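# Push utility cart through self-closing door into yellow bay

## Task

Move the utility cart from this room through the self-closing door and park it in the other room's yellow bay so that all four of its wheels sit inside the tape lines and none rests on the tape. The case of copy paper must finish in the cart's top tray, wholly within its edges. The door must be closed at the end. Either robot or both may be used, but no robot may fall over or be left tilted.

## Robot and tools

Robots: r1 and r2 are identical Hello Robot Stretch 4 units. Each has an omni-wheel base, a lift on a mast and one arm that telescopes forward, ending in a wrist (yaw, pitch, roll) and a two-finger gripper. A robot stands about 1.6 m tall, and its base rim lies within 0.23 m of the base origin. Each robot reports in its own frames, so only camera images, lidar_m and wrist_depth_mm reveal where the two robots are relative to each other.

Frames: the base frame sits on the floor under the base centre, x forward, y left, z up, in metres. hand_pose is given in it: a point between the open fingertips, and the printed value may be slightly wrong. The odometry frame is the base frame at scene start. base_odometry counts wheel turns only, so slip looks like travel; heading is in rad, positive left, -3.142 to 3.142. If turned_by_wheels and turned_by_imu summed over one move disagree by more than about 0.1 rad, the base probably hit something or slid. base_tilt is in degrees, forward and right positive, with a fixed error of up to about 3.

move: one action. Arguments are r1 and r2 (each that robot's own part; an omitted robot gets nothing new), cameras, and blocking, which must always be false (true or missing is refused). Per robot you give base, joints or both, plus optional speeds, pace and contact_limits; or end_of_arm by itself. base holds one relative command from where the base now is: translate_m (metres, forward positive, -2 to 2), strafe_m (metres sideways, left positive, -2 to 2) or rotate_rad (radians on the spot, counter-clockwise positive, -3.2 to 3.2). Only translate_m and strafe_m may be combined, giving a straight diagonal drive with no turning. joints holds absolute targets by name: lift_m 0 to 1.2; arm_m 0 to 0.55 (extension); wrist_yaw_rad -1.134 to 4.276 (0 forward, positive left, 3.14 folded back); wrist_pitch_rad -1.117 to 4.259 (0 level, 1.57 down); wrist_roll_rad -1.117 to 4.259 (positive clockwise seen from behind); gripper_m -0.038 to 0.141 (fingertip gap, off by up to 0.015; -0.02 or less presses the fingers together). Joint targets outside range are clipped and reported; other bad values are refused; unknown keys make the call invalid. pace is slow, default, fast or max (base 0.1/0.3/0.4/0.6 m/s and 1/2/3/4 rad/s); a raised lift caps base speed. speeds sets per-joint top speeds (not gripper). contact_limits, 0 to 1 (default 0.5), applies to arm_m, lift_m, translate_m, strafe_m, rotate_rad and belongs next to its own command; a base limit persists until the next base command. {"end_of_arm": "enable_torque"} revives wrist or gripper motors that shut off. The call returns within about 0.5 s while robots keep moving; a new move replaces only the targets it names. Actions are cut off after 14 s (time_out).

wait: seconds 0 to 10, plus cameras; returns state and images, and returns early once a commanded robot comes to rest. wait(0) shows the line "earlier move". stop: brakes every running motion on both robots and re-holds slack wheels; optional cameras. zoom_image: camera name and region [x0, y0, x1, y1] in pixels from the top-left, at most 504 by 504, on that camera's latest image. finished_scene: scene is the current scene's number; it ends the scene irreversibly, and the goal must persist without the robots.

Cameras: r1_head_camera, r1_head_left_camera, r1_head_right_camera, r1_wrist_camera, and the same four for r2, or all. Images are each camera's newest frame and can lag the state slightly; the "pictures" line lists their order.

Results: "move: r1 done; r2 time_out" summarises each moved robot. Robots under "as last shown" were not commanded and show "not commanded". Statuses: done, moving, off_target (rested away from target, may still push), contact_stop (held back, now slack), time_out, limit_stop_at_own_body, limit_stop_at_tilt (lean above 6 degrees; lift, arm and wheels go slack), torque_fault (wrist or gripper motor limp). An uncommanded stop or refusal cancels the remaining move, wait and finished_scene calls in that reply. on_its_own reports unrequested behaviour; "held at" is a target. lidar_m: 12 distances in metres, 30-degree sectors counter-clockwise from straight ahead (4th left, 7th behind, 10th right); "-" means nothing seen or closer than 0.25 m; it misses glass and thin legs. wrist_depth_mm: 7x7 grid of depths, 100 to 2000 mm, "-" if unknown. motor_effort is percent of maximum with the peak in brackets; servo_current is in mA. Wheel effort positive means turning right.

Gripping: close to more than 0.015 below the object's width (about 0.06 below resists tugs); behind a handle, use -0.02 or lower. A reading or "done" does not prove a grip; a rise in gripper servo_current does. Keep lift_m contact limit at 0.3 or more for 2 kg loads, 0.15 for 1 kg.

Avoid: robots pressing on or bumping each other (a hard contact fails the scene; touching bases must not drive further; do not grip the other robot's fingers); carrying over 1 kg with arm_m above 0.2 while driving, turning or stopping, especially fast; strong pushes with a high gripper; wrist poses that hit the body (gripper over the base with low lift, tilted-up and rolled wrists, large right yaw with upward pitch, yaw above about 3.4); drops, slams, dropping the paper case, letting the door bang. When two robots share a load, their travel can differ by about 3 cm per metre. Occasionally a loose object gets nudged. Thinking time advances the simulation, so moves keep running meanwhile.

Each tool is called after "Call:" as a command line: name --argument value for each argument, lists and objects as JSON in quotes; but a table of rows of numbers goes row by row, as --pt "numbers of a row", without its own name.

## Session

Call:
move --blocking false

Scene clock: 0.00 s.
r1.base_odometry: x=+0.000 y=+0.000 heading=+0.000
r1.turned_by_wheels: +0.000
r1.turned_by_imu: +0.000
r1.base_tilt: forward=-1.6 right=+1.3
r1.lidar_m: 1.92 2.25 3.81 1.93 0.97 0.84 0.83 0.93 0.77 0.76 0.93 1.59
r1.base_status: not commanded
r1.joint_positions: lift_m=+0.127 arm_m=+0.000 wrist_yaw_rad=+3.089 wrist_pitch_rad=+0.002 wrist_roll_rad=+0.000 gripper_m=+0.056
r1.joint_status: not commanded
r1.measured_speeds: all 0
r1.motor_effort: lift_m=+20 arm_m=-4 wheel_0=+0 wheel_1=+1 wheel_2=+1
r1.servo_current: wrist_yaw_rad=39 wrist_pitch_rad=46 wrist_roll_rad=65 gripper_m=39
r1.hand_pose: x=-0.1125 y=+0.1024 z=+0.3046 quat_wxyz=(+0.026, -0.001, +0.000, +1.000) (m; r1's base frame)
r1.wrist_depth_mm: 137 138 - - - - - / 113 139 - - - - - / 117 140 224 - - - - / 137 161 - - - - - / - - - - - - - / - - 191 - 187 - - / 842 759 750 788 788 732 768
r2.base_odometry: x=+0.000 y=+0.000 heading=+0.000
r2.turned_by_wheels: +0.000
r2.turned_by_imu: +0.000
r2.base_tilt: forward=-0.6 right=+0.1
r2.lidar_m: 2.02 1.45 1.40 1.49 2.01 2.22 2.34 3.17 1.60 3.62 2.59 2.46
r2.base_status: not commanded
r2.joint_positions: lift_m=+0.295 arm_m=+0.000 wrist_yaw_rad=+3.133 wrist_pitch_rad=+0.002 wrist_roll_rad=+0.000 gripper_m=+0.056
r2.joint_status: not commanded
r2.measured_speeds: all 0
r2.motor_effort: lift_m=+18 arm_m=-4 wheel_0=+0 wheel_1=-1 wheel_2=+0
r2.servo_current: wrist_yaw_rad=46 wrist_pitch_rad=39 wrist_roll_rad=46 gripper_m=59
r2.hand_pose: x=-0.1167 y=+0.0898 z=+0.4727 quat_wxyz=(+0.004, -0.001, +0.000, +1.000) (m; r2's base frame)
r2.wrist_depth_mm: - 140 - - - - - / - 126 150 - - - - / - 130 185 - - - - / 144 143 272 - - - - / 229 - - - - - - / 226 1576 196 1576 190 1618 1464 / 226 1060 1138 - - 1025 1060
pictures: r1_head_camera, r1_head_left_camera, r1_head_right_camera, r1_wrist_camera, r2_head_camera, r2_head_left_camera, r2_head_right_camera, r2_wrist_camera
Images, in order (width x height): r1_head_camera 420x560, r1_head_left_camera 420x672, r1_head_right_camera 420x672, r1_wrist_camera 616x392, r2_head_camera 420x560, r2_head_left_camera 420x672, r2_head_right_camera 420x672, r2_wrist_camera 616x392.

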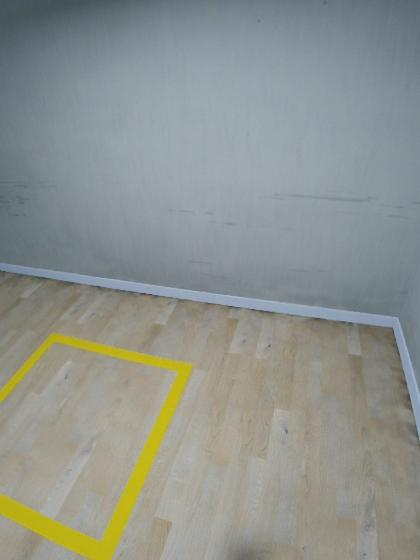

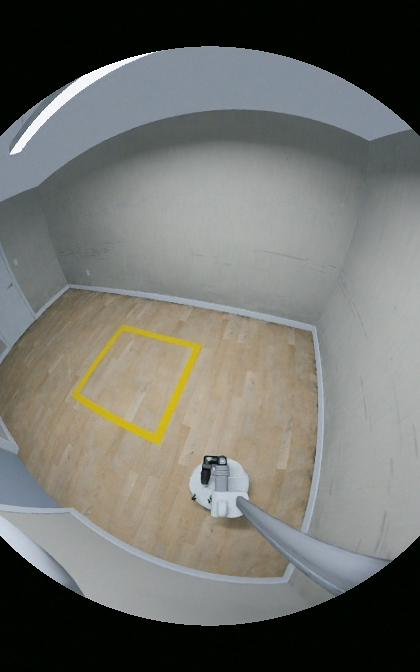

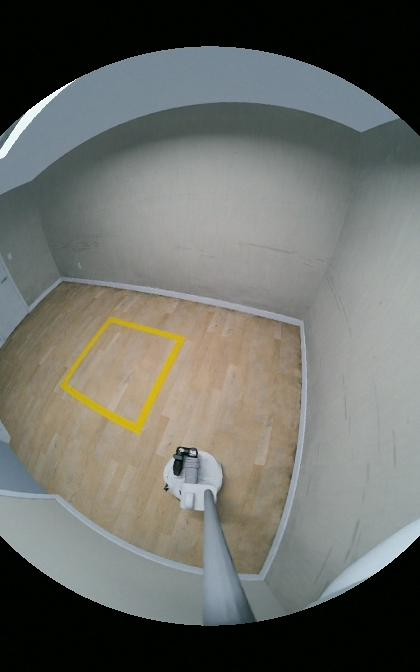

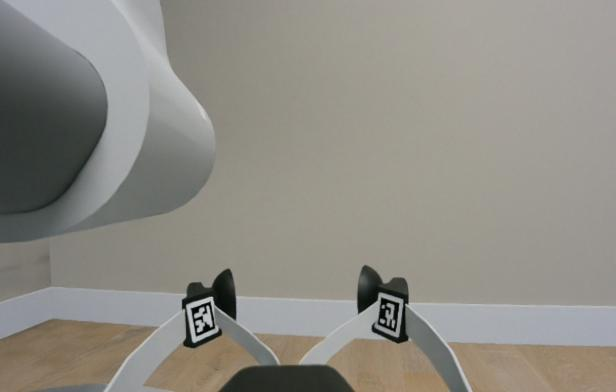

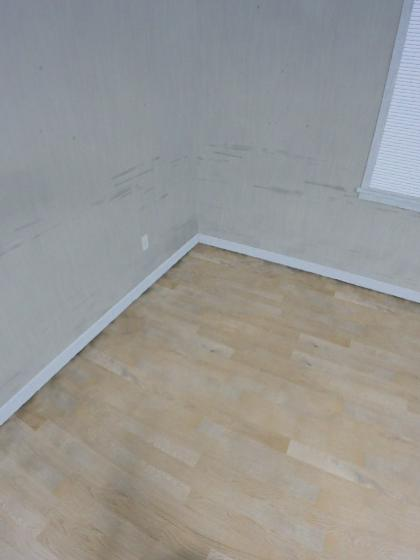

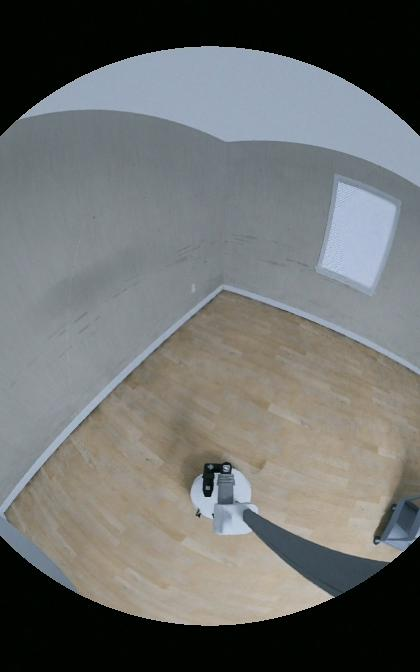

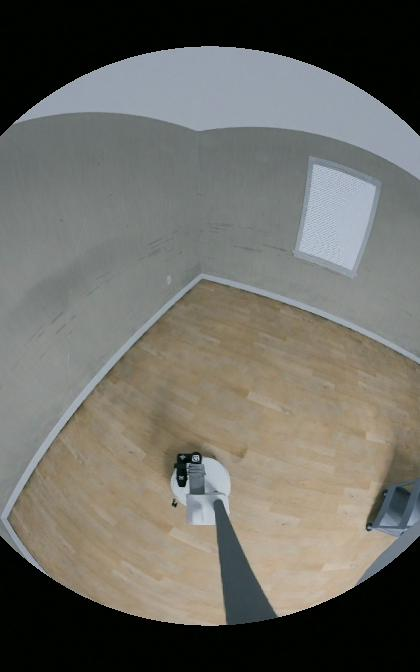

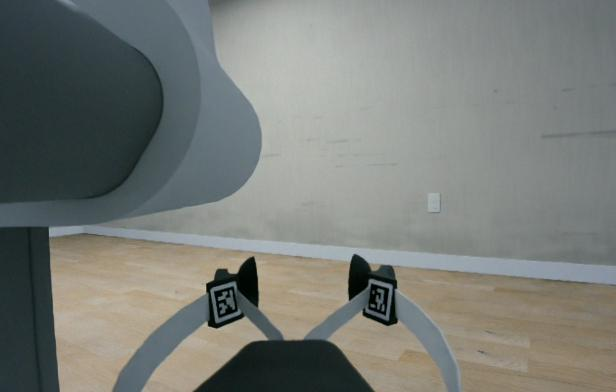

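Call:
move --blocking false --r1 '{"base":{"rotate_rad":1.4}}' --r2 '{"base":{"rotate_rad":-1.7}}' --cameras '[]'

Call:
wait --seconds 2 --cameras '[]'

Call:
wait --seconds 1

Scene clock: 4.03 s.
move: r1 moving; r2 moving
r1.base_odometry: x=+0.000 y=+0.000 heading=+0.252
r1.turned_by_wheels: +0.252
r1.turned_by_imu: +0.252
r1.base_tilt: forward=-1.6 right=+1.2
r1.lidar_m: 1.98 2.71 3.66 1.25 0.89 0.80 0.87 0.80 0.77 0.82 1.11 1.92
r1.base_status: rotate_rad moving
r1.joint_positions: lift_m=+0.127 arm_m=+0.000 wrist_yaw_rad=+3.089 wrist_pitch_rad=+0.002 wrist_roll_rad=+0.000 gripper_m=+0.056
r1.joint_status: not commanded
r1.measured_speeds: translate_m=-0.001 strafe_m=-0.001 rotate_rad=+0.980 lift_m=+0.000 arm_m=+0.000 wrist_yaw_rad=+0.000 wrist_pitch_rad=+0.000 wrist_roll_rad=+0.000
r1.motor_effort: lift_m=+20(20) arm_m=-4(4) wheel_0=-8(9) wheel_1=-6(9) wheel_2=-7(7)
r1.servo_current: wrist_yaw_rad=59(59) wrist_pitch_rad=39(46) wrist_roll_rad=46(59) gripper_m=39(39)
r1.hand_pose: x=-0.1125 y=+0.1024 z=+0.3046 quat_wxyz=(+0.026, -0.001, +0.000, +1.000) (m; r1's base frame)
r1.wrist_depth_mm: 136 138 - - - - - / 113 139 - - - - - / 114 140 226 - - - - / 137 160 - - - - - / - - - - - - - / - 1060 190 - 187 - - / 778 750 750 798 750 699 732
r2.base_odometry: x=+0.000 y=+0.000 heading=-0.252
r2.turned_by_wheels: -0.252
r2.turned_by_imu: -0.244
r2.base_tilt: forward=-0.7 right=+0.1
r2.lidar_m: 2.52 1.62 1.40 1.40 1.67 2.23 2.24 2.64 1.59 1.63 2.93 2.49
r2.base_status: rotate_rad moving
r2.joint_positions: lift_m=+0.295 arm_m=+0.000 wrist_yaw_rad=+3.133 wrist_pitch_rad=+0.002 wrist_roll_rad=+0.000 gripper_m=+0.056
r2.joint_status: not commanded
r2.measured_speeds: translate_m=+0.000 strafe_m=+0.000 rotate_rad=-0.974 lift_m=+0.000 arm_m=+0.000 wrist_yaw_rad=+0.000 wrist_pitch_rad=+0.000 wrist_roll_rad=+0.000
r2.motor_effort: lift_m=+18(18) arm_m=-4(4) wheel_0=+8(9) wheel_1=+8(10) wheel_2=+9(11)
r2.servo_current: wrist_yaw_rad=33(52) wrist_pitch_rad=39(46) wrist_roll_rad=52(52) gripper_m=39(59)
r2.hand_pose: x=-0.1167 y=+0.0898 z=+0.4727 quat_wxyz=(+0.004, -0.001, +0.000, +1.000) (m; r2's base frame)
r2.wrist_depth_mm: - 141 - - - - - / - 127 150 - - - - / - 130 184 - - - - / 144 143 272 - - - - / 229 - - - - - - / 227 1576 196 1576 190 1661 1464 / 226 1060 1138 - - 1060 1060
pictures: none
No camera images: "cameras" was empty.

Scene clock: 5.50 s.
earlier move: r1 done; r2 moving
r1.base_odometry: x=+0.000 y=+0.000 heading=+1.399
r1.turned_by_wheels: +1.148
r1.turned_by_imu: +1.154
r1.base_tilt: forward=-1.6 right=+1.3
r1.lidar_m: 2.67 1.14 0.86 0.83 0.91 0.79 0.77 0.83 1.23 1.94 2.05 2.99
r1.base_status: done
r1.joint_positions: lift_m=+0.127 arm_m=+0.000 wrist_yaw_rad=+3.089 wrist_pitch_rad=+0.002 wrist_roll_rad=+0.000 gripper_m=+0.056
r1.joint_status: not commanded
r1.measured_speeds: all 0
r1.motor_effort: lift_m=+20(20) arm_m=-4(4) wheel_0=-3(10) wheel_1=-2(9) wheel_2=-1(8)
r1.servo_current: wrist_yaw_rad=52(65) wrist_pitch_rad=39(52) wrist_roll_rad=46(65) gripper_m=39(46)
r1.hand_pose: x=-0.1125 y=+0.1024 z=+0.3046 quat_wxyz=(+0.026, -0.001, +0.000, +1.000) (m; r1's base frame)
r1.wrist_depth_mm: 136 139 - - - - - / 113 139 - - - - - / 118 140 229 - - - - / 137 162 - - - - - / - - - - - - - / - - 190 - 188 - - / 788 707 759 143 759 778 809
r2.base_odometry: x=+0.000 y=+0.000 heading=-1.699
r2.turned_by_wheels: -1.448
r2.turned_by_imu: -1.409
r2.base_tilt: forward=-0.7 right=+0.0
r2.lidar_m: 1.72 2.75 2.47 2.32 1.53 1.39 1.44 1.84 2.22 2.25 2.82 1.62
r2.base_status: rotate_rad moving
r2.joint_positions: lift_m=+0.295 arm_m=+0.000 wrist_yaw_rad=+3.133 wrist_pitch_rad=+0.002 wrist_roll_rad=+0.000 gripper_m=+0.056
r2.joint_status: not commanded
r2.measured_speeds: all 0
r2.motor_effort: lift_m=+18(18) arm_m=-4(4) wheel_0=+4(11) wheel_1=+4(11) wheel_2=+5(11)
r2.servo_current: wrist_yaw_rad=39(59) wrist_pitch_rad=39(46) wrist_roll_rad=52(52) gripper_m=46(59)
r2.hand_pose: x=-0.1167 y=+0.0898 z=+0.4727 quat_wxyz=(+0.004, -0.001, +0.000, +1.000) (m; r2's base frame)
r2.wrist_depth_mm: - 141 - - - - - / - 126 141 - - - - / - 129 185 - - - - / 144 143 206 - - - - / 229 - - - - - - / 228 1576 195 1336 190 - - / 226 1060 1138 - - 1060 1060
wait: 1.47 of 2 s (r1 has come to rest)
pictures: none
No camera images: "cameras" was empty.

Scene clock: 5.67 s.
earlier move: r2 done
r1.base_odometry: x=+0.000 y=+0.000 heading=+1.399
r1.turned_by_wheels: +0.000
r1.turned_by_imu: +0.000
r1.base_tilt: forward=-1.6 right=+1.3
r1.lidar_m: 2.66 1.13 0.88 0.83 0.90 0.80 0.76 0.83 1.23 1.93 2.04 2.99
r1.base_status: done
r1.joint_positions: lift_m=+0.127 arm_m=+0.000 wrist_yaw_rad=+3.089 wrist_pitch_rad=+0.002 wrist_roll_rad=+0.000 gripper_m=+0.056
r1.joint_status: not commanded
r1.measured_speeds: all 0
r1.motor_effort: lift_m=+20(20) arm_m=-4(4) wheel_0=-3(10) wheel_1=-2(9) wheel_2=-2(8)
r1.servo_current: wrist_yaw_rad=52(65) wrist_pitch_rad=39(52) wrist_roll_rad=39(65) gripper_m=39(46)
r1.hand_pose: x=-0.1125 y=+0.1024 z=+0.3046 quat_wxyz=(+0.026, -0.001, +0.000, +1.000) (m; r1's base frame)
r1.wrist_depth_mm: 136 138 - - - - - / 113 139 - - - - - / 118 139 229 - - - - / 137 162 - - - - - / - - - - - - - / - - 190 - 187 - - / 788 707 750 143 741 778 809
r2.base_odometry: x=+0.000 y=+0.000 heading=-1.699
r2.turned_by_wheels: +0.000
r2.turned_by_imu: +0.000
r2.base_tilt: forward=-0.7 right=+0.1
r2.lidar_m: 1.71 2.72 2.49 2.28 1.55 1.40 1.44 1.82 2.23 2.27 2.89 1.58
r2.base_status: done
r2.joint_positions: lift_m=+0.295 arm_m=+0.000 wrist_yaw_rad=+3.133 wrist_pitch_rad=+0.002 wrist_roll_rad=+0.000 gripper_m=+0.056
r2.joint_status: not commanded
r2.measured_speeds: all 0
r2.motor_effort: lift_m=+18(18) arm_m=-3(4) wheel_0=+3(11) wheel_1=+4(11) wheel_2=+4(11)
r2.servo_current: wrist_yaw_rad=46(59) wrist_pitch_rad=46(46) wrist_roll_rad=39(52) gripper_m=52(59)
r2.hand_pose: x=-0.1167 y=+0.0898 z=+0.4727 quat_wxyz=(+0.004, -0.001, +0.000, +1.000) (m; r2's base frame)
r2.wrist_depth_mm: - 140 - - - - - / - 126 141 - - - - / - 130 185 - - - - / 144 143 207 - - - - / 230 - - - - - - / 228 1576 194 1308 190 - - / 226 1060 1118 - - 1042 1060
wait: 0.17 of 1 s (r2 has come to rest)
pictures: r1_head_camera, r1_head_left_camera, r1_head_right_camera, r1_wrist_camera, r2_head_camera, r2_head_left_camera, r2_head_right_camera, r2_wrist_camera
Images, in order (width x height): r1_head_camera 420x560, r1_head_left_camera 420x672, r1_head_right_camera 420x672, r1_wrist_camera 616x392, r2_head_camera 420x560, r2_head_left_camera 420x672, r2_head_right_camera 420x672, r2_wrist_camera 616x392.

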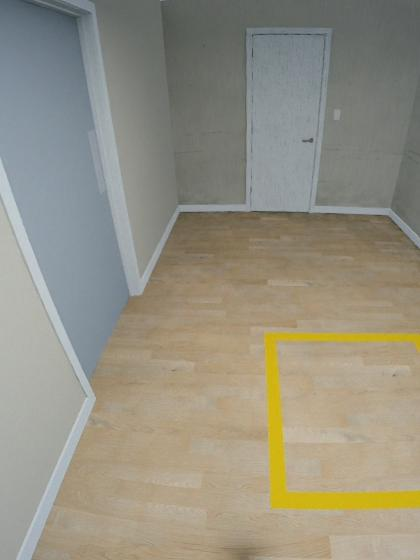

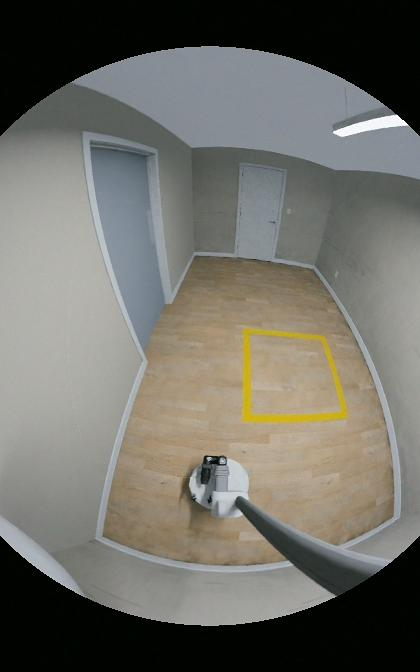

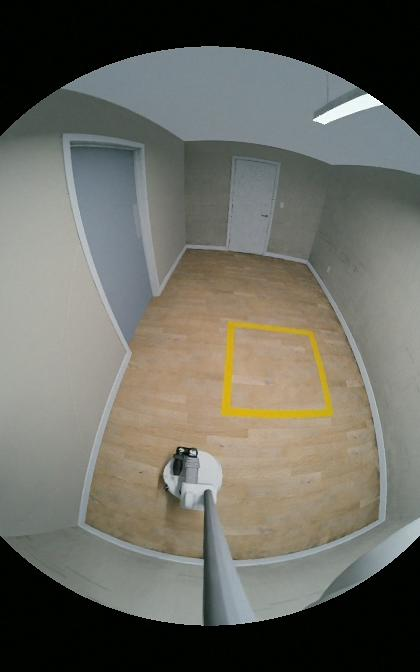

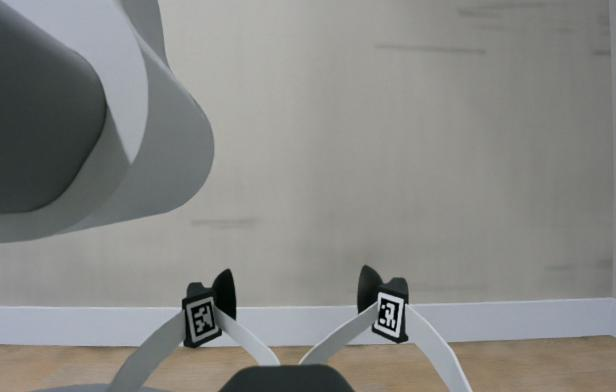

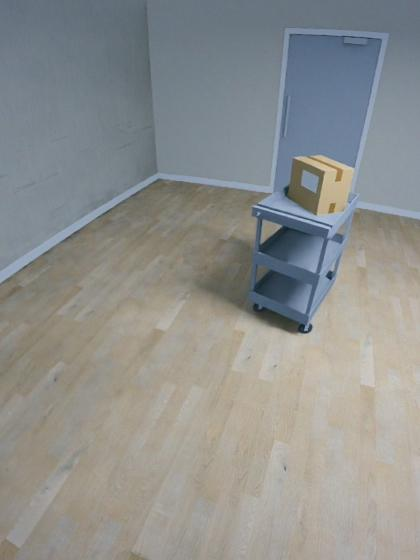

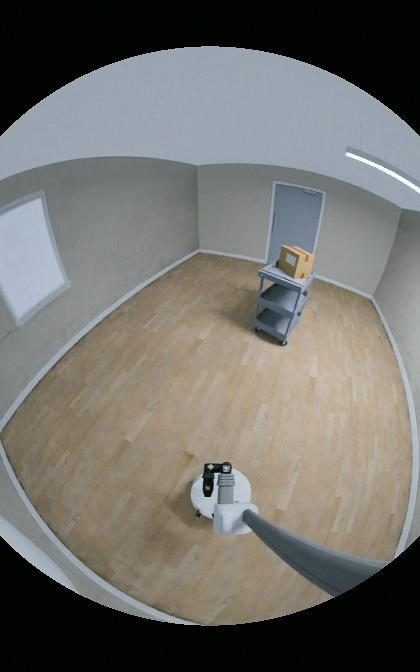

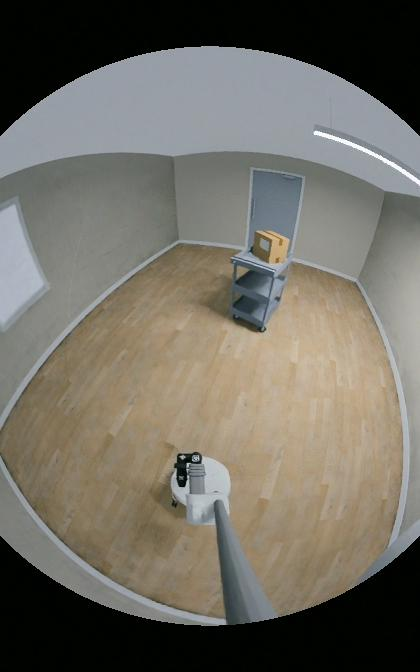

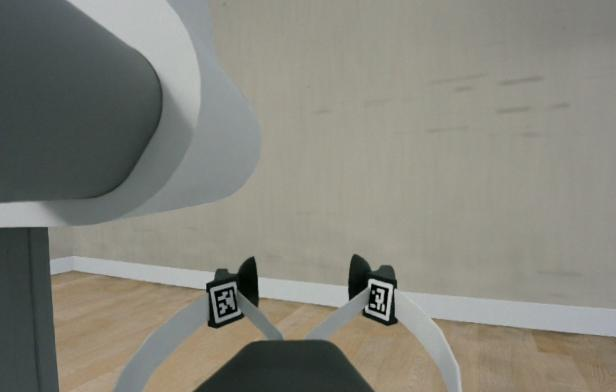

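Call:
zoom_image --camera "r2_head_camera" --region '[220, 10, 420, 350]'

Call:
zoom_image --camera "r2_head_right_camera" --region '[160, 140, 410, 350]'

Call:
zoom_image --camera "r1_head_left_camera" --region '[70, 120, 370, 440]'

Scaled by 1.482 from the camera's 420x560 image, which has a finer 1200x1600 frame.

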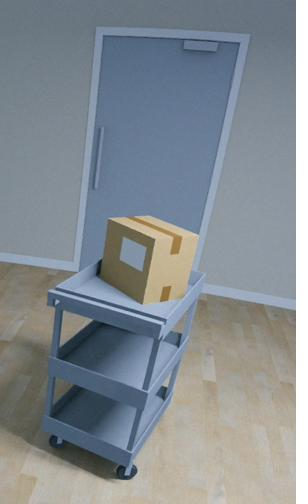

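Scaled by 2.016 from the camera's 420x672 image, which has a finer 600x960 frame.

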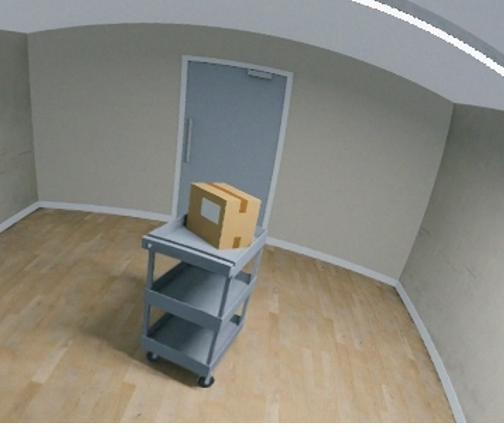

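Scaled by 1.575 from the camera's 420x672 image, which has a finer 600x960 frame.

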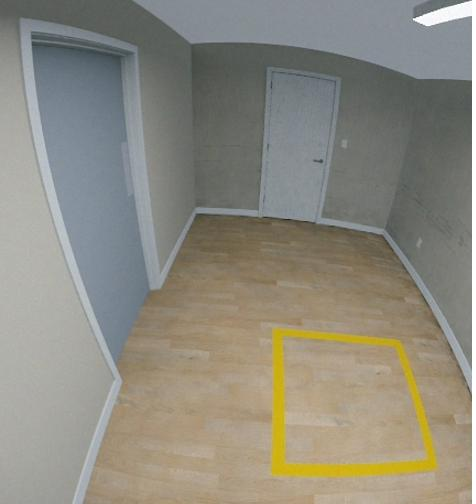

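Call:
move --blocking false --r1 '{"base":{"translate_m":1.6},"pace":"max"}' --r2 '{"base":{"translate_m":0.6,"strafe_m":-0.3},"joints":{"lift_m":0.75,"wrist_yaw_rad":0},"pace":"fast"}' --cameras '[]'

Call:
wait --seconds 3 --cameras '[]'

Call:
wait --seconds 3

Scene clock: 91.17 s.
move: r1 moving; r2 moving
r1.base_odometry: x=+0.011 y=+0.062 heading=+1.400
r1.turned_by_wheels: +0.000
r1.turned_by_imu: +0.000
r1.base_tilt: forward=-1.6 right=+1.2
r1.lidar_m: 2.62 1.12 0.86 0.84 0.89 0.87 0.85 0.91 1.33 1.93 2.05 2.97
r1.base_status: translate_m moving
r1.joint_positions: lift_m=+0.127 arm_m=+0.000 wrist_yaw_rad=+3.089 wrist_pitch_rad=+0.002 wrist_roll_rad=+0.000 gripper_m=+0.056
r1.joint_status: not commanded
r1.measured_speeds: translate_m=+0.242 strafe_m=+0.000 rotate_rad=-0.004 lift_m=+0.000 arm_m=+0.000 wrist_yaw_rad=+0.000 wrist_pitch_rad=+0.000 wrist_roll_rad=+0.000
r1.motor_effort: lift_m=+20(20) arm_m=-4(4) wheel_0=+10(11) wheel_1=+8(9) wheel_2=-13(14)
r1.servo_current: wrist_yaw_rad=46(52) wrist_pitch_rad=39(46) wrist_roll_rad=26(65) gripper_m=39(46)
r1.hand_pose: x=-0.1125 y=+0.1024 z=+0.3046 quat_wxyz=(+0.026, -0.001, +0.000, +1.000) (m; r1's base frame)
r1.wrist_depth_mm: - 137 - - - - - / - 137 - - - - - / 110 138 205 - - - - / 124 139 237 - - - - / - - - - - - - / - - 190 - 187 - - / 842 759 750 809 788 778 820
r2.base_odometry: x=-0.031 y=-0.046 heading=-1.699
r2.turned_by_wheels: +0.000
r2.turned_by_imu: +0.001
r2.base_tilt: forward=-0.7 right=+0.1
r2.lidar_m: 1.67 2.74 2.50 2.39 1.60 1.45 1.49 1.88 2.23 2.24 2.85 1.54
r2.base_status: translate_m moving; strafe_m moving
r2.joint_positions: lift_m=+0.358 arm_m=+0.000 wrist_yaw_rad=+2.522 wrist_pitch_rad=+0.002 wrist_roll_rad=+0.000 gripper_m=+0.056
r2.joint_status: lift_m moving; wrist_yaw_rad moving
r2.measured_speeds: translate_m=+0.194 strafe_m=-0.098 rotate_rad=-0.003 lift_m=+0.243 arm_m=+0.000 wrist_yaw_rad=-1.730 wrist_pitch_rad=+0.000 wrist_roll_rad=+0.000
r2.motor_effort: lift_m=+23(27) arm_m=-3(4) wheel_0=+12(14) wheel_1=+5(5) wheel_2=-15(16)
r2.servo_current: wrist_yaw_rad=124(124) wrist_pitch_rad=33(46) wrist_roll_rad=46(52) gripper_m=52(52)
r2.hand_pose: x=-0.0132 y=+0.2386 z=+0.5357 quat_wxyz=(+0.305, -0.001, +0.000, +0.952) (m; r2's base frame)
r2.wrist_depth_mm: - - - - - - - / - - - - - - - / - - - - - - - / - - - - - - - / - - - - - - - / - - 190 1430 192 1464 1464 / 1229 1182 1255 - - 1138 1160
pictures: none
No camera images: "cameras" was empty.

Scene clock: 93.53 s.
earlier move: r1 moving; r2 done
r1.base_odometry: x=+0.230 y=+1.332 heading=+1.400
r1.turned_by_wheels: +0.000
r1.turned_by_imu: +0.000
r1.base_tilt: forward=-1.6 right=+1.3
r1.lidar_m: 2.36 1.07 0.85 0.78 0.80 1.16 2.10 2.28 2.10 2.02 2.13 2.65
r1.base_status: translate_m moving
r1.joint_positions: lift_m=+0.127 arm_m=+0.000 wrist_yaw_rad=+3.089 wrist_pitch_rad=+0.002 wrist_roll_rad=+0.000 gripper_m=+0.056
r1.joint_status: not commanded
r1.measured_speeds: translate_m=+0.506 strafe_m=+0.000 rotate_rad=-0.004 lift_m=+0.000 arm_m=+0.000 wrist_yaw_rad=+0.000 wrist_pitch_rad=+0.000 wrist_roll_rad=+0.000
r1.motor_effort: lift_m=+20(20) arm_m=-4(4) wheel_0=+1(11) wheel_1=+1(10) wheel_2=+0(17)
r1.servo_current: wrist_yaw_rad=46(72) wrist_pitch_rad=33(52) wrist_roll_rad=52(65) gripper_m=39(52)
r1.hand_pose: x=-0.1125 y=+0.1024 z=+0.3046 quat_wxyz=(+0.026, -0.001, +0.000, +1.000) (m; r1's base frame)
r1.wrist_depth_mm: - 137 - - - - - / - 138 - - - - - / 113 138 229 - - - - / 132 147 - - - - - / 1983 - - - - - - / 1182 1205 193 1205 188 1138 946 / 798 164 759 798 788 768 820
r2.base_odometry: x=-0.374 y=-0.557 heading=-1.699
r2.turned_by_wheels: +0.000
r2.turned_by_imu: +0.001
r2.base_tilt: forward=-0.7 right=+0.1
r2.lidar_m: 0.98 2.75 2.52 2.56 2.25 2.08 2.12 2.38 2.19 2.22 2.83 0.95
r2.base_status: done
r2.joint_positions: lift_m=+0.750 arm_m=+0.000 wrist_yaw_rad=+0.003 wrist_pitch_rad=+0.002 wrist_roll_rad=+0.000 gripper_m=+0.056
r2.joint_status: all done
r2.measured_speeds: all 0
r2.motor_effort: lift_m=+21(27) arm_m=-4(4) wheel_0=+1(14) wheel_1=+5(6) wheel_2=-2(17)
r2.servo_current: wrist_yaw_rad=52(156) wrist_pitch_rad=33(46) wrist_roll_rad=46(59) gripper_m=46(52)
r2.hand_pose: x=+0.4596 y=-0.0866 z=+0.9275 quat_wxyz=(+1.000, +0.000, +0.001, +0.001) (m; r2's base frame)
r2.wrist_depth_mm: - - - - - - - / - - - - - - - / - - - - - - - / - - - - - 960 - / - - - - 715 741 - / - - 196 - 188 - - / - 1983 - - - - 1808
wait: 2.37 of 3 s (r2 has come to rest)
pictures: none
No camera images: "cameras" was empty.

Scene clock: 94.90 s.
earlier move: r1 done
r1.base_odometry: x=+0.272 y=+1.577 heading=+1.399
r1.turned_by_wheels: +0.000
r1.turned_by_imu: +0.000
r1.base_tilt: forward=-1.6 right=+1.3
r1.lidar_m: 2.31 1.01 0.83 0.81 0.87 1.14 2.35 2.56 2.12 2.04 2.17 2.38
r1.base_status: done
r1.joint_positions: lift_m=+0.127 arm_m=+0.000 wrist_yaw_rad=+3.089 wrist_pitch_rad=+0.002 wrist_roll_rad=+0.000 gripper_m=+0.056
r1.joint_status: not commanded
r1.measured_speeds: all 0
r1.motor_effort: lift_m=+20(20) arm_m=-4(4) wheel_0=-2(11) wheel_1=-2(10) wheel_2=+1(17)
r1.servo_current: wrist_yaw_rad=33(72) wrist_pitch_rad=46(52) wrist_roll_rad=46(65) gripper_m=46(52)
r1.hand_pose: x=-0.1125 y=+0.1024 z=+0.3046 quat_wxyz=(+0.026, -0.001, +0.000, +1.000) (m; r1's base frame)
r1.wrist_depth_mm: 136 138 - - - - - / 113 139 - - - - - / 117 139 271 - - - - / 137 162 - - - - - / 1983 - - - - - - / 1308 1308 194 1205 187 1160 - / 842 164 750 788 778 778 768
r2.base_odometry: x=-0.374 y=-0.557 heading=-1.699
r2.turned_by_wheels: +0.000
r2.turned_by_imu: +0.000
r2.base_tilt: forward=-0.7 right=+0.0
r2.lidar_m: 1.00 2.75 2.53 2.58 2.26 2.07 2.11 2.37 2.19 2.23 2.84 0.93
r2.base_status: done
r2.joint_positions: lift_m=+0.750 arm_m=+0.000 wrist_yaw_rad=+0.003 wrist_pitch_rad=+0.002 wrist_roll_rad=+0.000 gripper_m=+0.056
r2.joint_status: all done
r2.measured_speeds: all 0
r2.motor_effort: lift_m=+21(27) arm_m=-4(4) wheel_0=+1(14) wheel_1=+4(6) wheel_2=-2(17)
r2.servo_current: wrist_yaw_rad=52(156) wrist_pitch_rad=39(46) wrist_roll_rad=39(59) gripper_m=46(52)
r2.hand_pose: x=+0.4596 y=-0.0866 z=+0.9275 quat_wxyz=(+1.000, +0.000, +0.001, +0.001) (m; r2's base frame)
r2.wrist_depth_mm: - - - - - - - / - - - - - - - / - - - - - - - / - - - - - 946 - / - - - - 723 750 - / - - 196 - 187 - - / - 1921 - - - - 1863
wait: 1.37 of 3 s (r1 has come to rest)
pictures: r1_head_camera, r1_head_left_camera, r1_head_right_camera, r1_wrist_camera, r2_head_camera, r2_head_left_camera, r2_head_right_camera, r2_wrist_camera
Images, in order (width x height): r1_head_camera 420x560, r1_head_left_camera 420x672, r1_head_right_camera 420x672, r1_wrist_camera 616x392, r2_head_camera 420x560, r2_head_left_camera 420x672, r2_head_right_camera 420x672, r2_wrist_camera 616x392.

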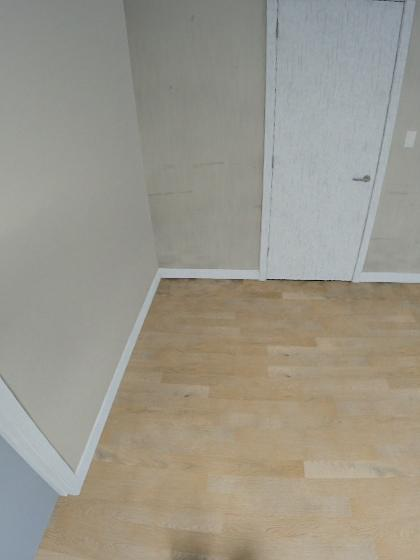

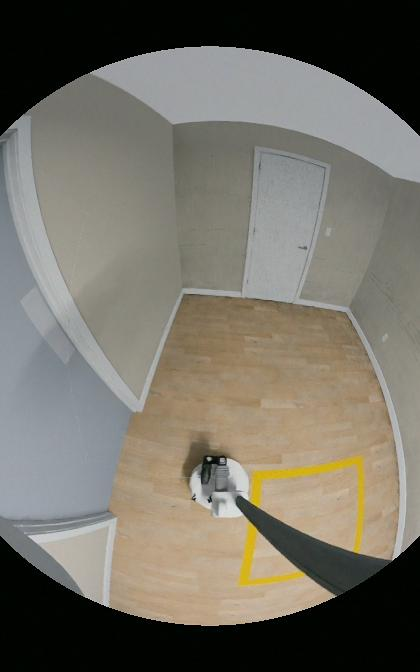

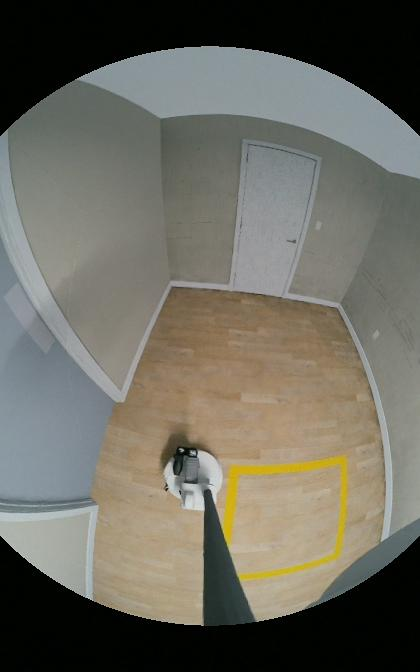

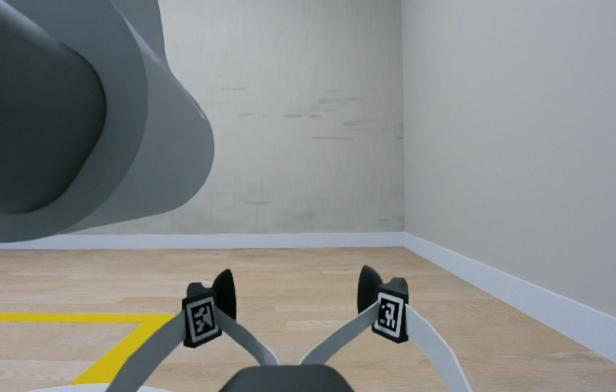

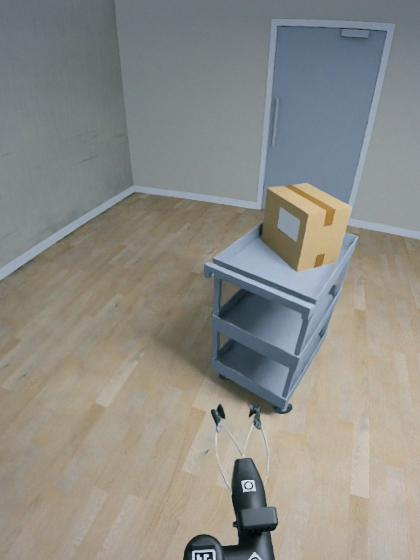

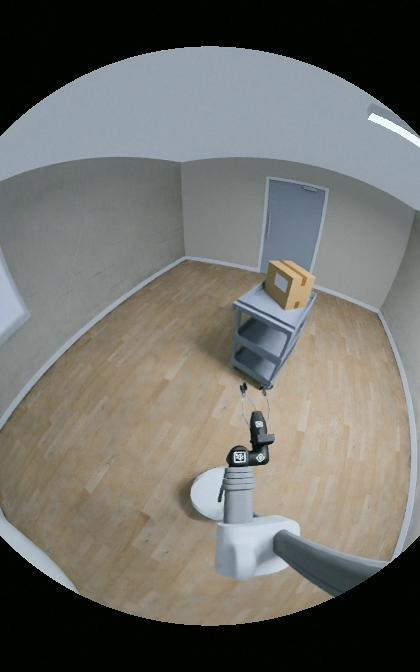

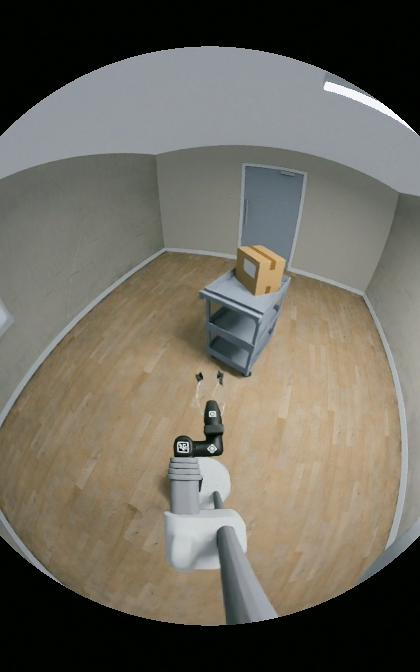

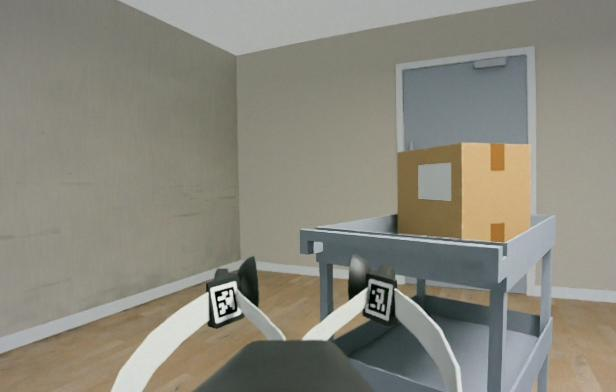

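Call:
zoom_image --camera "r2_wrist_camera" --region '[270, 120, 580, 320]'

Call:
zoom_image --camera "r2_head_camera" --region '[170, 160, 390, 430]'

Scaled by 1.626.

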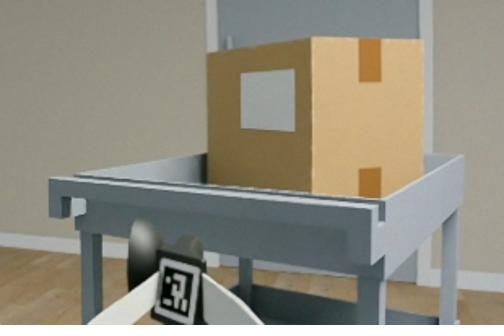

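Scaled by 1.867 from the camera's 420x560 image, which has a finer 1200x1600 frame.

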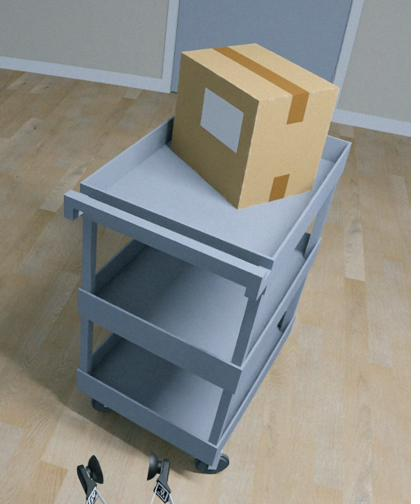

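Call:
move --blocking false --r1 '{"base":{"rotate_rad":1.57}}' --r2 '{"base":{"rotate_rad":-0.35},"joints":{"wrist_roll_rad":1.57,"gripper_m":0.12,"lift_m":0.72}}' --cameras '[]'

Call:
wait --seconds 3 --cameras '[]'

Call:
move --blocking false --r2 '{"base":{"strafe_m":0.19}}' --cameras '[]'

Call:
wait --seconds 3

Scene clock: 135.53 s.
move: r1 moving; r2 moving
r1.base_odometry: x=+0.272 y=+1.577 heading=+1.651
r1.turned_by_wheels: +0.252
r1.turned_by_imu: +0.253
r1.base_tilt: forward=-1.6 right=+1.3
r1.lidar_m: 1.39 0.88 0.81 0.80 0.90 1.70 2.37 2.31 2.05 2.09 2.49 2.32
r1.base_status: rotate_rad moving
r1.joint_positions: lift_m=+0.127 arm_m=+0.000 wrist_yaw_rad=+3.089 wrist_pitch_rad=+0.002 wrist_roll_rad=+0.000 gripper_m=+0.056
r1.joint_status: not commanded
r1.measured_speeds: translate_m=+0.003 strafe_m=+0.000 rotate_rad=+0.972 lift_m=+0.000 arm_m=+0.000 wrist_yaw_rad=+0.000 wrist_pitch_rad=+0.000 wrist_roll_rad=+0.000
r1.motor_effort: lift_m=+20(20) arm_m=-4(4) wheel_0=-9(10) wheel_1=-8(8) wheel_2=-6(8)
r1.servo_current: wrist_yaw_rad=65(65) wrist_pitch_rad=39(52) wrist_roll_rad=59(59) gripper_m=39(46)
r1.hand_pose: x=-0.1125 y=+0.1024 z=+0.3046 quat_wxyz=(+0.026, -0.001, +0.000, +1.000) (m; r1's base frame)
r1.wrist_depth_mm: 136 138 - - - - - / 113 139 - - - - - / 117 139 272 - - - - / 137 162 - - - - - / 1983 - - - - - - / 1182 1205 192 1182 187 1160 1118 / 842 750 750 798 788 768 820
r2.base_odometry: x=-0.374 y=-0.557 heading=-1.937
r2.turned_by_wheels: -0.238
r2.turned_by_imu: -0.231
r2.base_tilt: forward=-0.7 right=+0.1
r2.lidar_m: 0.93 3.13 2.57 2.53 2.56 2.10 2.07 2.32 2.19 2.19 2.44 1.33
r2.base_status: rotate_rad moving
r2.joint_positions: lift_m=+0.723 arm_m=+0.000 wrist_yaw_rad=+0.003 wrist_pitch_rad=+0.002 wrist_roll_rad=+0.589 gripper_m=+0.075
r2.joint_status: lift_m moving; wrist_roll_rad moving; gripper_m moving
r2.measured_speeds: translate_m=+0.000 strafe_m=+0.001 rotate_rad=-0.702 lift_m=-0.044 arm_m=+0.000 wrist_yaw_rad=-0.002 wrist_pitch_rad=+0.000 wrist_roll_rad=+1.820
r2.motor_effort: lift_m=+12(21) arm_m=-4(4) wheel_0=+5(11) wheel_1=+6(10) wheel_2=+7(10)
r2.servo_current: wrist_yaw_rad=39(52) wrist_pitch_rad=39(46) wrist_roll_rad=85(104) gripper_m=98(98)
r2.hand_pose: x=+0.4596 y=-0.0866 z=+0.9006 quat_wxyz=(+0.957, +0.290, +0.001, +0.001) (m; r2's base frame)
r2.wrist_depth_mm: - - - - - - - / - - - - - - - / - - - 1078 1255 - - / - - - 1160 1042 - - / - - - 842 759 - 1756 / - - 190 - 187 1281 1430 / - - - - - - 1160
pictures: none
No camera images: "cameras" was empty.

Scene clock: 136.60 s.
earlier move: r1 moving; r2 done
r1.base_odometry: x=+0.272 y=+1.577 heading=+2.928
r1.turned_by_wheels: +1.277
r1.turned_by_imu: +1.284
r1.base_tilt: forward=-1.6 right=+1.2
r1.lidar_m: 0.81 0.85 1.10 2.35 2.45 2.12 2.03 2.15 2.43 2.36 1.03 0.84
r1.base_status: rotate_rad moving
r1.joint_positions: lift_m=+0.127 arm_m=+0.000 wrist_yaw_rad=+3.089 wrist_pitch_rad=+0.002 wrist_roll_rad=+0.000 gripper_m=+0.056
r1.joint_status: not commanded
r1.measured_speeds: translate_m=+0.001 strafe_m=+0.001 rotate_rad=+0.441 lift_m=+0.000 arm_m=+0.000 wrist_yaw_rad=+0.000 wrist_pitch_rad=+0.000 wrist_roll_rad=+0.000
r1.motor_effort: lift_m=+20(20) arm_m=-4(4) wheel_0=-3(10) wheel_1=-2(9) wheel_2=-1(8)
r1.servo_current: wrist_yaw_rad=59(72) wrist_pitch_rad=46(52) wrist_roll_rad=52(65) gripper_m=52(52)
r1.hand_pose: x=-0.1125 y=+0.1024 z=+0.3046 quat_wxyz=(+0.026, -0.001, +0.000, +1.000) (m; r1's base frame)
r1.wrist_depth_mm: 136 138 - - - - - / 113 139 - - - - - / 118 140 274 - - - - / 137 162 - - - - - / 1983 - - - - - - / 1182 1182 194 1205 187 1160 1138 / 842 741 759 798 788 768 820
r2.base_odometry: x=-0.374 y=-0.557 heading=-2.048
r2.turned_by_wheels: -0.111
r2.turned_by_imu: -0.108
r2.base_tilt: forward=-0.7 right=+0.1
r2.lidar_m: 0.95 1.14 2.61 2.52 2.71 2.15 2.07 2.21 2.27 2.19 2.32 3.33
r2.base_status: done
r2.joint_positions: lift_m=+0.720 arm_m=+0.000 wrist_yaw_rad=+0.003 wrist_pitch_rad=+0.002 wrist_roll_rad=+1.568 gripper_m=+0.120
r2.joint_status: all done
r2.measured_speeds: all 0
r2.motor_effort: lift_m=+14(21) arm_m=-4(4) wheel_0=+3(11) wheel_1=+3(10) wheel_2=+5(10)
r2.servo_current: wrist_yaw_rad=46(59) wrist_pitch_rad=39(46) wrist_roll_rad=46(104) gripper_m=52(111)
r2.hand_pose: x=+0.4595 y=-0.0867 z=+0.8981 quat_wxyz=(+0.708, +0.706, +0.001, +0.000) (m; r2's base frame)
r2.wrist_depth_mm: - - - - - 1756 1205 / - - - - - 1808 1255 / - - - - - 1661 1255 / - - - 1098 - 917 - / - - - 1042 1336 798 - / - - 198 820 200 831 - / - - - - - 917 1229
wait: 1.07 of 3 s (r2 has come to rest)
pictures: none
No camera images: "cameras" was empty.

Scene clock: 137.10 s.
earlier move: r1 done
move: r2 moving
r1.base_odometry: x=+0.272 y=+1.577 heading=+2.969
r1.turned_by_wheels: +0.041
r1.turned_by_imu: +0.041
r1.base_tilt: forward=-1.6 right=+1.3
r1.lidar_m: 0.80 0.87 1.13 2.37 2.50 2.10 2.03 2.20 2.42 2.36 0.99 0.84
r1.base_status: done
r1.joint_positions: lift_m=+0.127 arm_m=+0.000 wrist_yaw_rad=+3.089 wrist_pitch_rad=+0.002 wrist_roll_rad=+0.000 gripper_m=+0.056
r1.joint_status: not commanded
r1.measured_speeds: all 0
r1.motor_effort: lift_m=+20(20) arm_m=-4(4) wheel_0=-3(3) wheel_1=-1(3) wheel_2=-2(2)
r1.servo_current: wrist_yaw_rad=52(65) wrist_pitch_rad=46(52) wrist_roll_rad=52(52) gripper_m=52(52)
r1.hand_pose: x=-0.1125 y=+0.1024 z=+0.3046 quat_wxyz=(+0.026, -0.001, +0.000, +1.000) (m; r1's base frame)
r1.wrist_depth_mm: 136 138 - - - - - / 113 139 - - - - - / 117 139 272 - - - - / 137 162 - - - - - / 1921 - - - - - - / 1205 1182 194 1182 187 1182 1138 / 842 759 759 798 798 768 820
r2.base_odometry: x=-0.342 y=-0.573 heading=-2.048
r2.turned_by_wheels: +0.000
r2.turned_by_imu: +0.000
r2.base_tilt: forward=-0.6 right=+0.1
r2.lidar_m: 0.93 1.13 2.62 2.48 2.67 2.16 2.08 2.21 2.28 2.21 2.39 3.42
r2.base_status: strafe_m moving
r2.joint_positions: lift_m=+0.720 arm_m=+0.000 wrist_yaw_rad=+0.003 wrist_pitch_rad=+0.002 wrist_roll_rad=+1.568 gripper_m=+0.120
r2.joint_status: not commanded
r2.measured_speeds: translate_m=+0.001 strafe_m=+0.141 rotate_rad=-0.005 lift_m=+0.000 arm_m=+0.000 wrist_yaw_rad=+0.000 wrist_pitch_rad=+0.000 wrist_roll_rad=+0.000
r2.motor_effort: lift_m=+14(14) arm_m=-4(4) wheel_0=-12(13) wheel_1=+11(12) wheel_2=+0(4)
r2.servo_current: wrist_yaw_rad=46(59) wrist_pitch_rad=39(46) wrist_roll_rad=46(52) gripper_m=52(59)
r2.hand_pose: x=+0.4595 y=-0.0867 z=+0.8981 quat_wxyz=(+0.708, +0.706, +0.001, +0.000) (m; r2's base frame)
r2.wrist_depth_mm: - - - - - 1808 1229 / - - - - - 1808 1255 / - - - - - 1661 1205 / - - - 1078 1397 778 - / - - - 1098 1464 809 - / - - 198 831 200 1464 - / - - - - - 1576 1205
pictures: none
No camera images: "cameras" was empty.

Scene clock: 138.53 s.
earlier move: r2 done
r1.base_odometry: x=+0.272 y=+1.577 heading=+2.969
r1.turned_by_wheels: +0.000
r1.turned_by_imu: +0.000
r1.base_tilt: forward=-1.6 right=+1.3
r1.lidar_m: 0.81 0.88 1.14 2.35 2.50 2.06 2.04 2.17 2.41 2.34 0.99 0.84
r1.base_status: done
r1.joint_positions: lift_m=+0.127 arm_m=+0.000 wrist_yaw_rad=+3.089 wrist_pitch_rad=+0.002 wrist_roll_rad=+0.000 gripper_m=+0.056
r1.joint_status: not commanded
r1.measured_speeds: all 0
r1.motor_effort: lift_m=+20(20) arm_m=-4(4) wheel_0=-3(4) wheel_1=-1(3) wheel_2=-2(2)
r1.servo_current: wrist_yaw_rad=65(65) wrist_pitch_rad=39(52) wrist_roll_rad=59(65) gripper_m=39(52)
r1.hand_pose: x=-0.1125 y=+0.1024 z=+0.3046 quat_wxyz=(+0.026, -0.001, +0.000, +1.000) (m; r1's base frame)
r1.wrist_depth_mm: 136 138 - - - - - / 113 139 - - - - - / 117 140 272 - - - - / 137 162 - - - - - / 1921 - - - - - - / 1160 1182 194 1182 187 1138 1118 / 831 750 741 809 809 778 809
r2.base_odometry: x=-0.206 y=-0.644 heading=-2.048
r2.turned_by_wheels: +0.000
r2.turned_by_imu: +0.000
r2.base_tilt: forward=-0.7 right=+0.1
r2.lidar_m: 0.97 3.19 2.42 2.33 2.51 2.13 2.05 2.20 2.44 2.36 2.52 1.01
r2.base_status: done
r2.joint_positions: lift_m=+0.720 arm_m=+0.000 wrist_yaw_rad=+0.003 wrist_pitch_rad=+0.002 wrist_roll_rad=+1.568 gripper_m=+0.120
r2.joint_status: not commanded
r2.measured_speeds: all 0
r2.motor_effort: lift_m=+14(14) arm_m=-4(4) wheel_0=-1(14) wheel_1=+1(12) wheel_2=+0(4)
r2.servo_current: wrist_yaw_rad=39(59) wrist_pitch_rad=39(46) wrist_roll_rad=52(59) gripper_m=52(59)
r2.hand_pose: x=+0.4595 y=-0.0867 z=+0.8981 quat_wxyz=(+0.708, +0.706, +0.001, +0.000) (m; r2's base frame)
r2.wrist_depth_mm: - - - - - 1708 1229 / - - - - - 1661 1229 / - - - 1025 1397 768 - / - - - 1078 - 820 - / - - - - - 1499 - / - - 198 842 192 1537 1255 / - - - - - 1756 1255
wait: 1.43 of 3 s (r2 has come to rest)
pictures: r1_head_camera, r1_head_left_camera, r1_head_right_camera, r1_wrist_camera, r2_head_camera, r2_head_left_camera, r2_head_right_camera, r2_wrist_camera
Images, in order (width x height): r1_head_camera 420x560, r1_head_left_camera 420x672, r1_head_right_camera 420x672, r1_wrist_camera 616x392, r2_head_camera 420x560, r2_head_left_camera 420x672, r2_head_right_camera 420x672, r2_wrist_camera 616x392.

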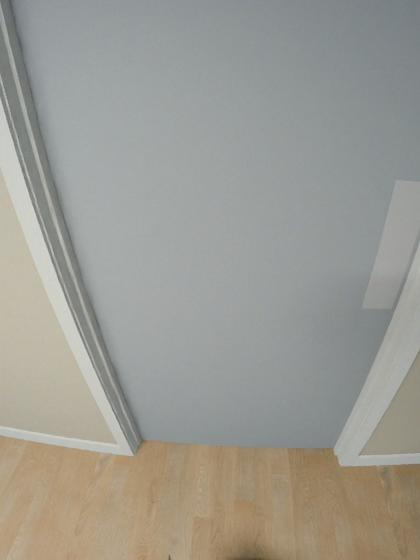

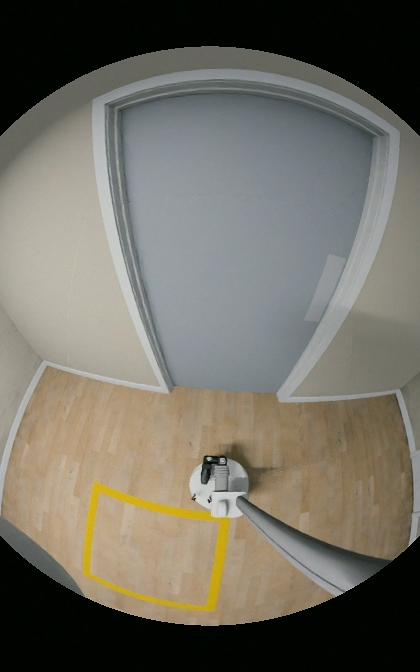

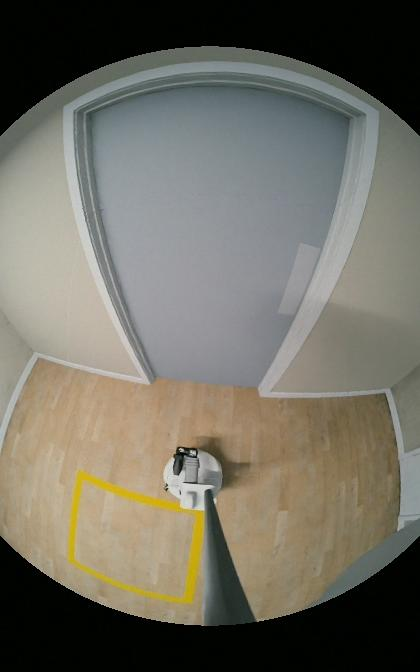

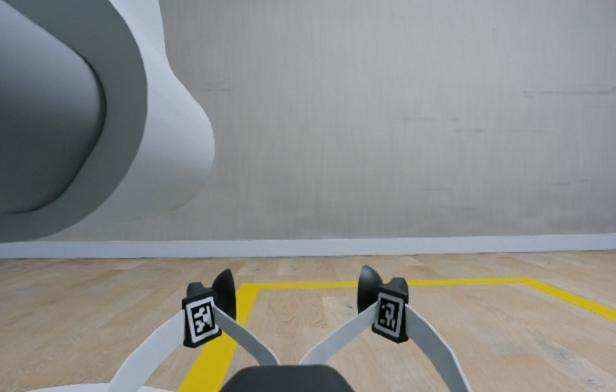

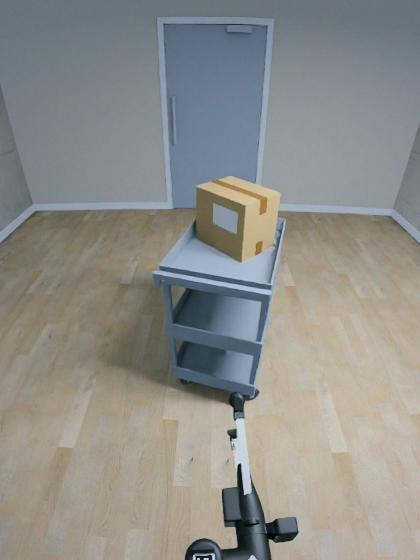

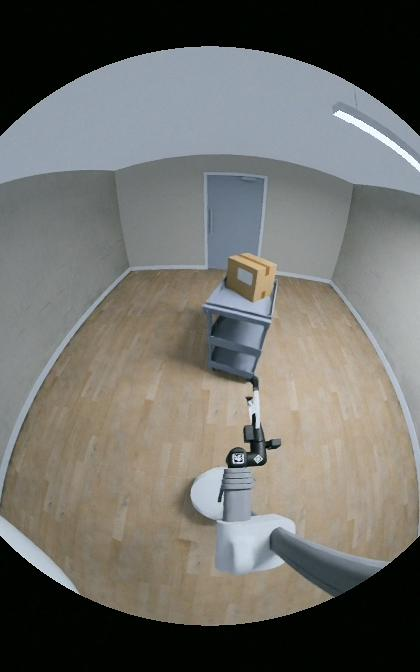

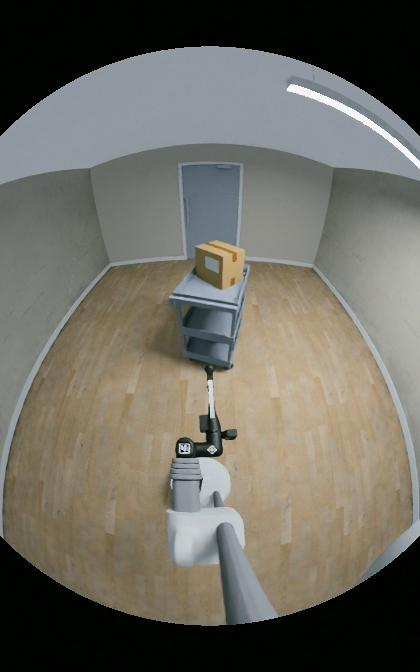

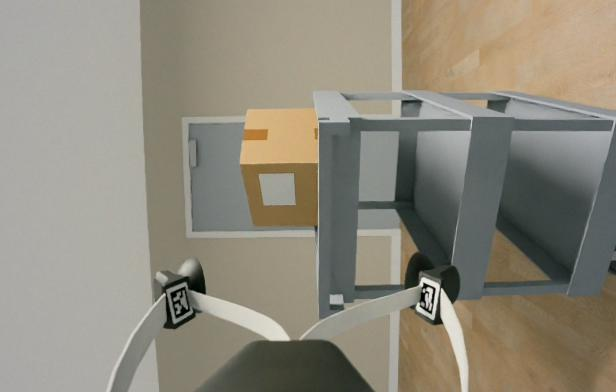

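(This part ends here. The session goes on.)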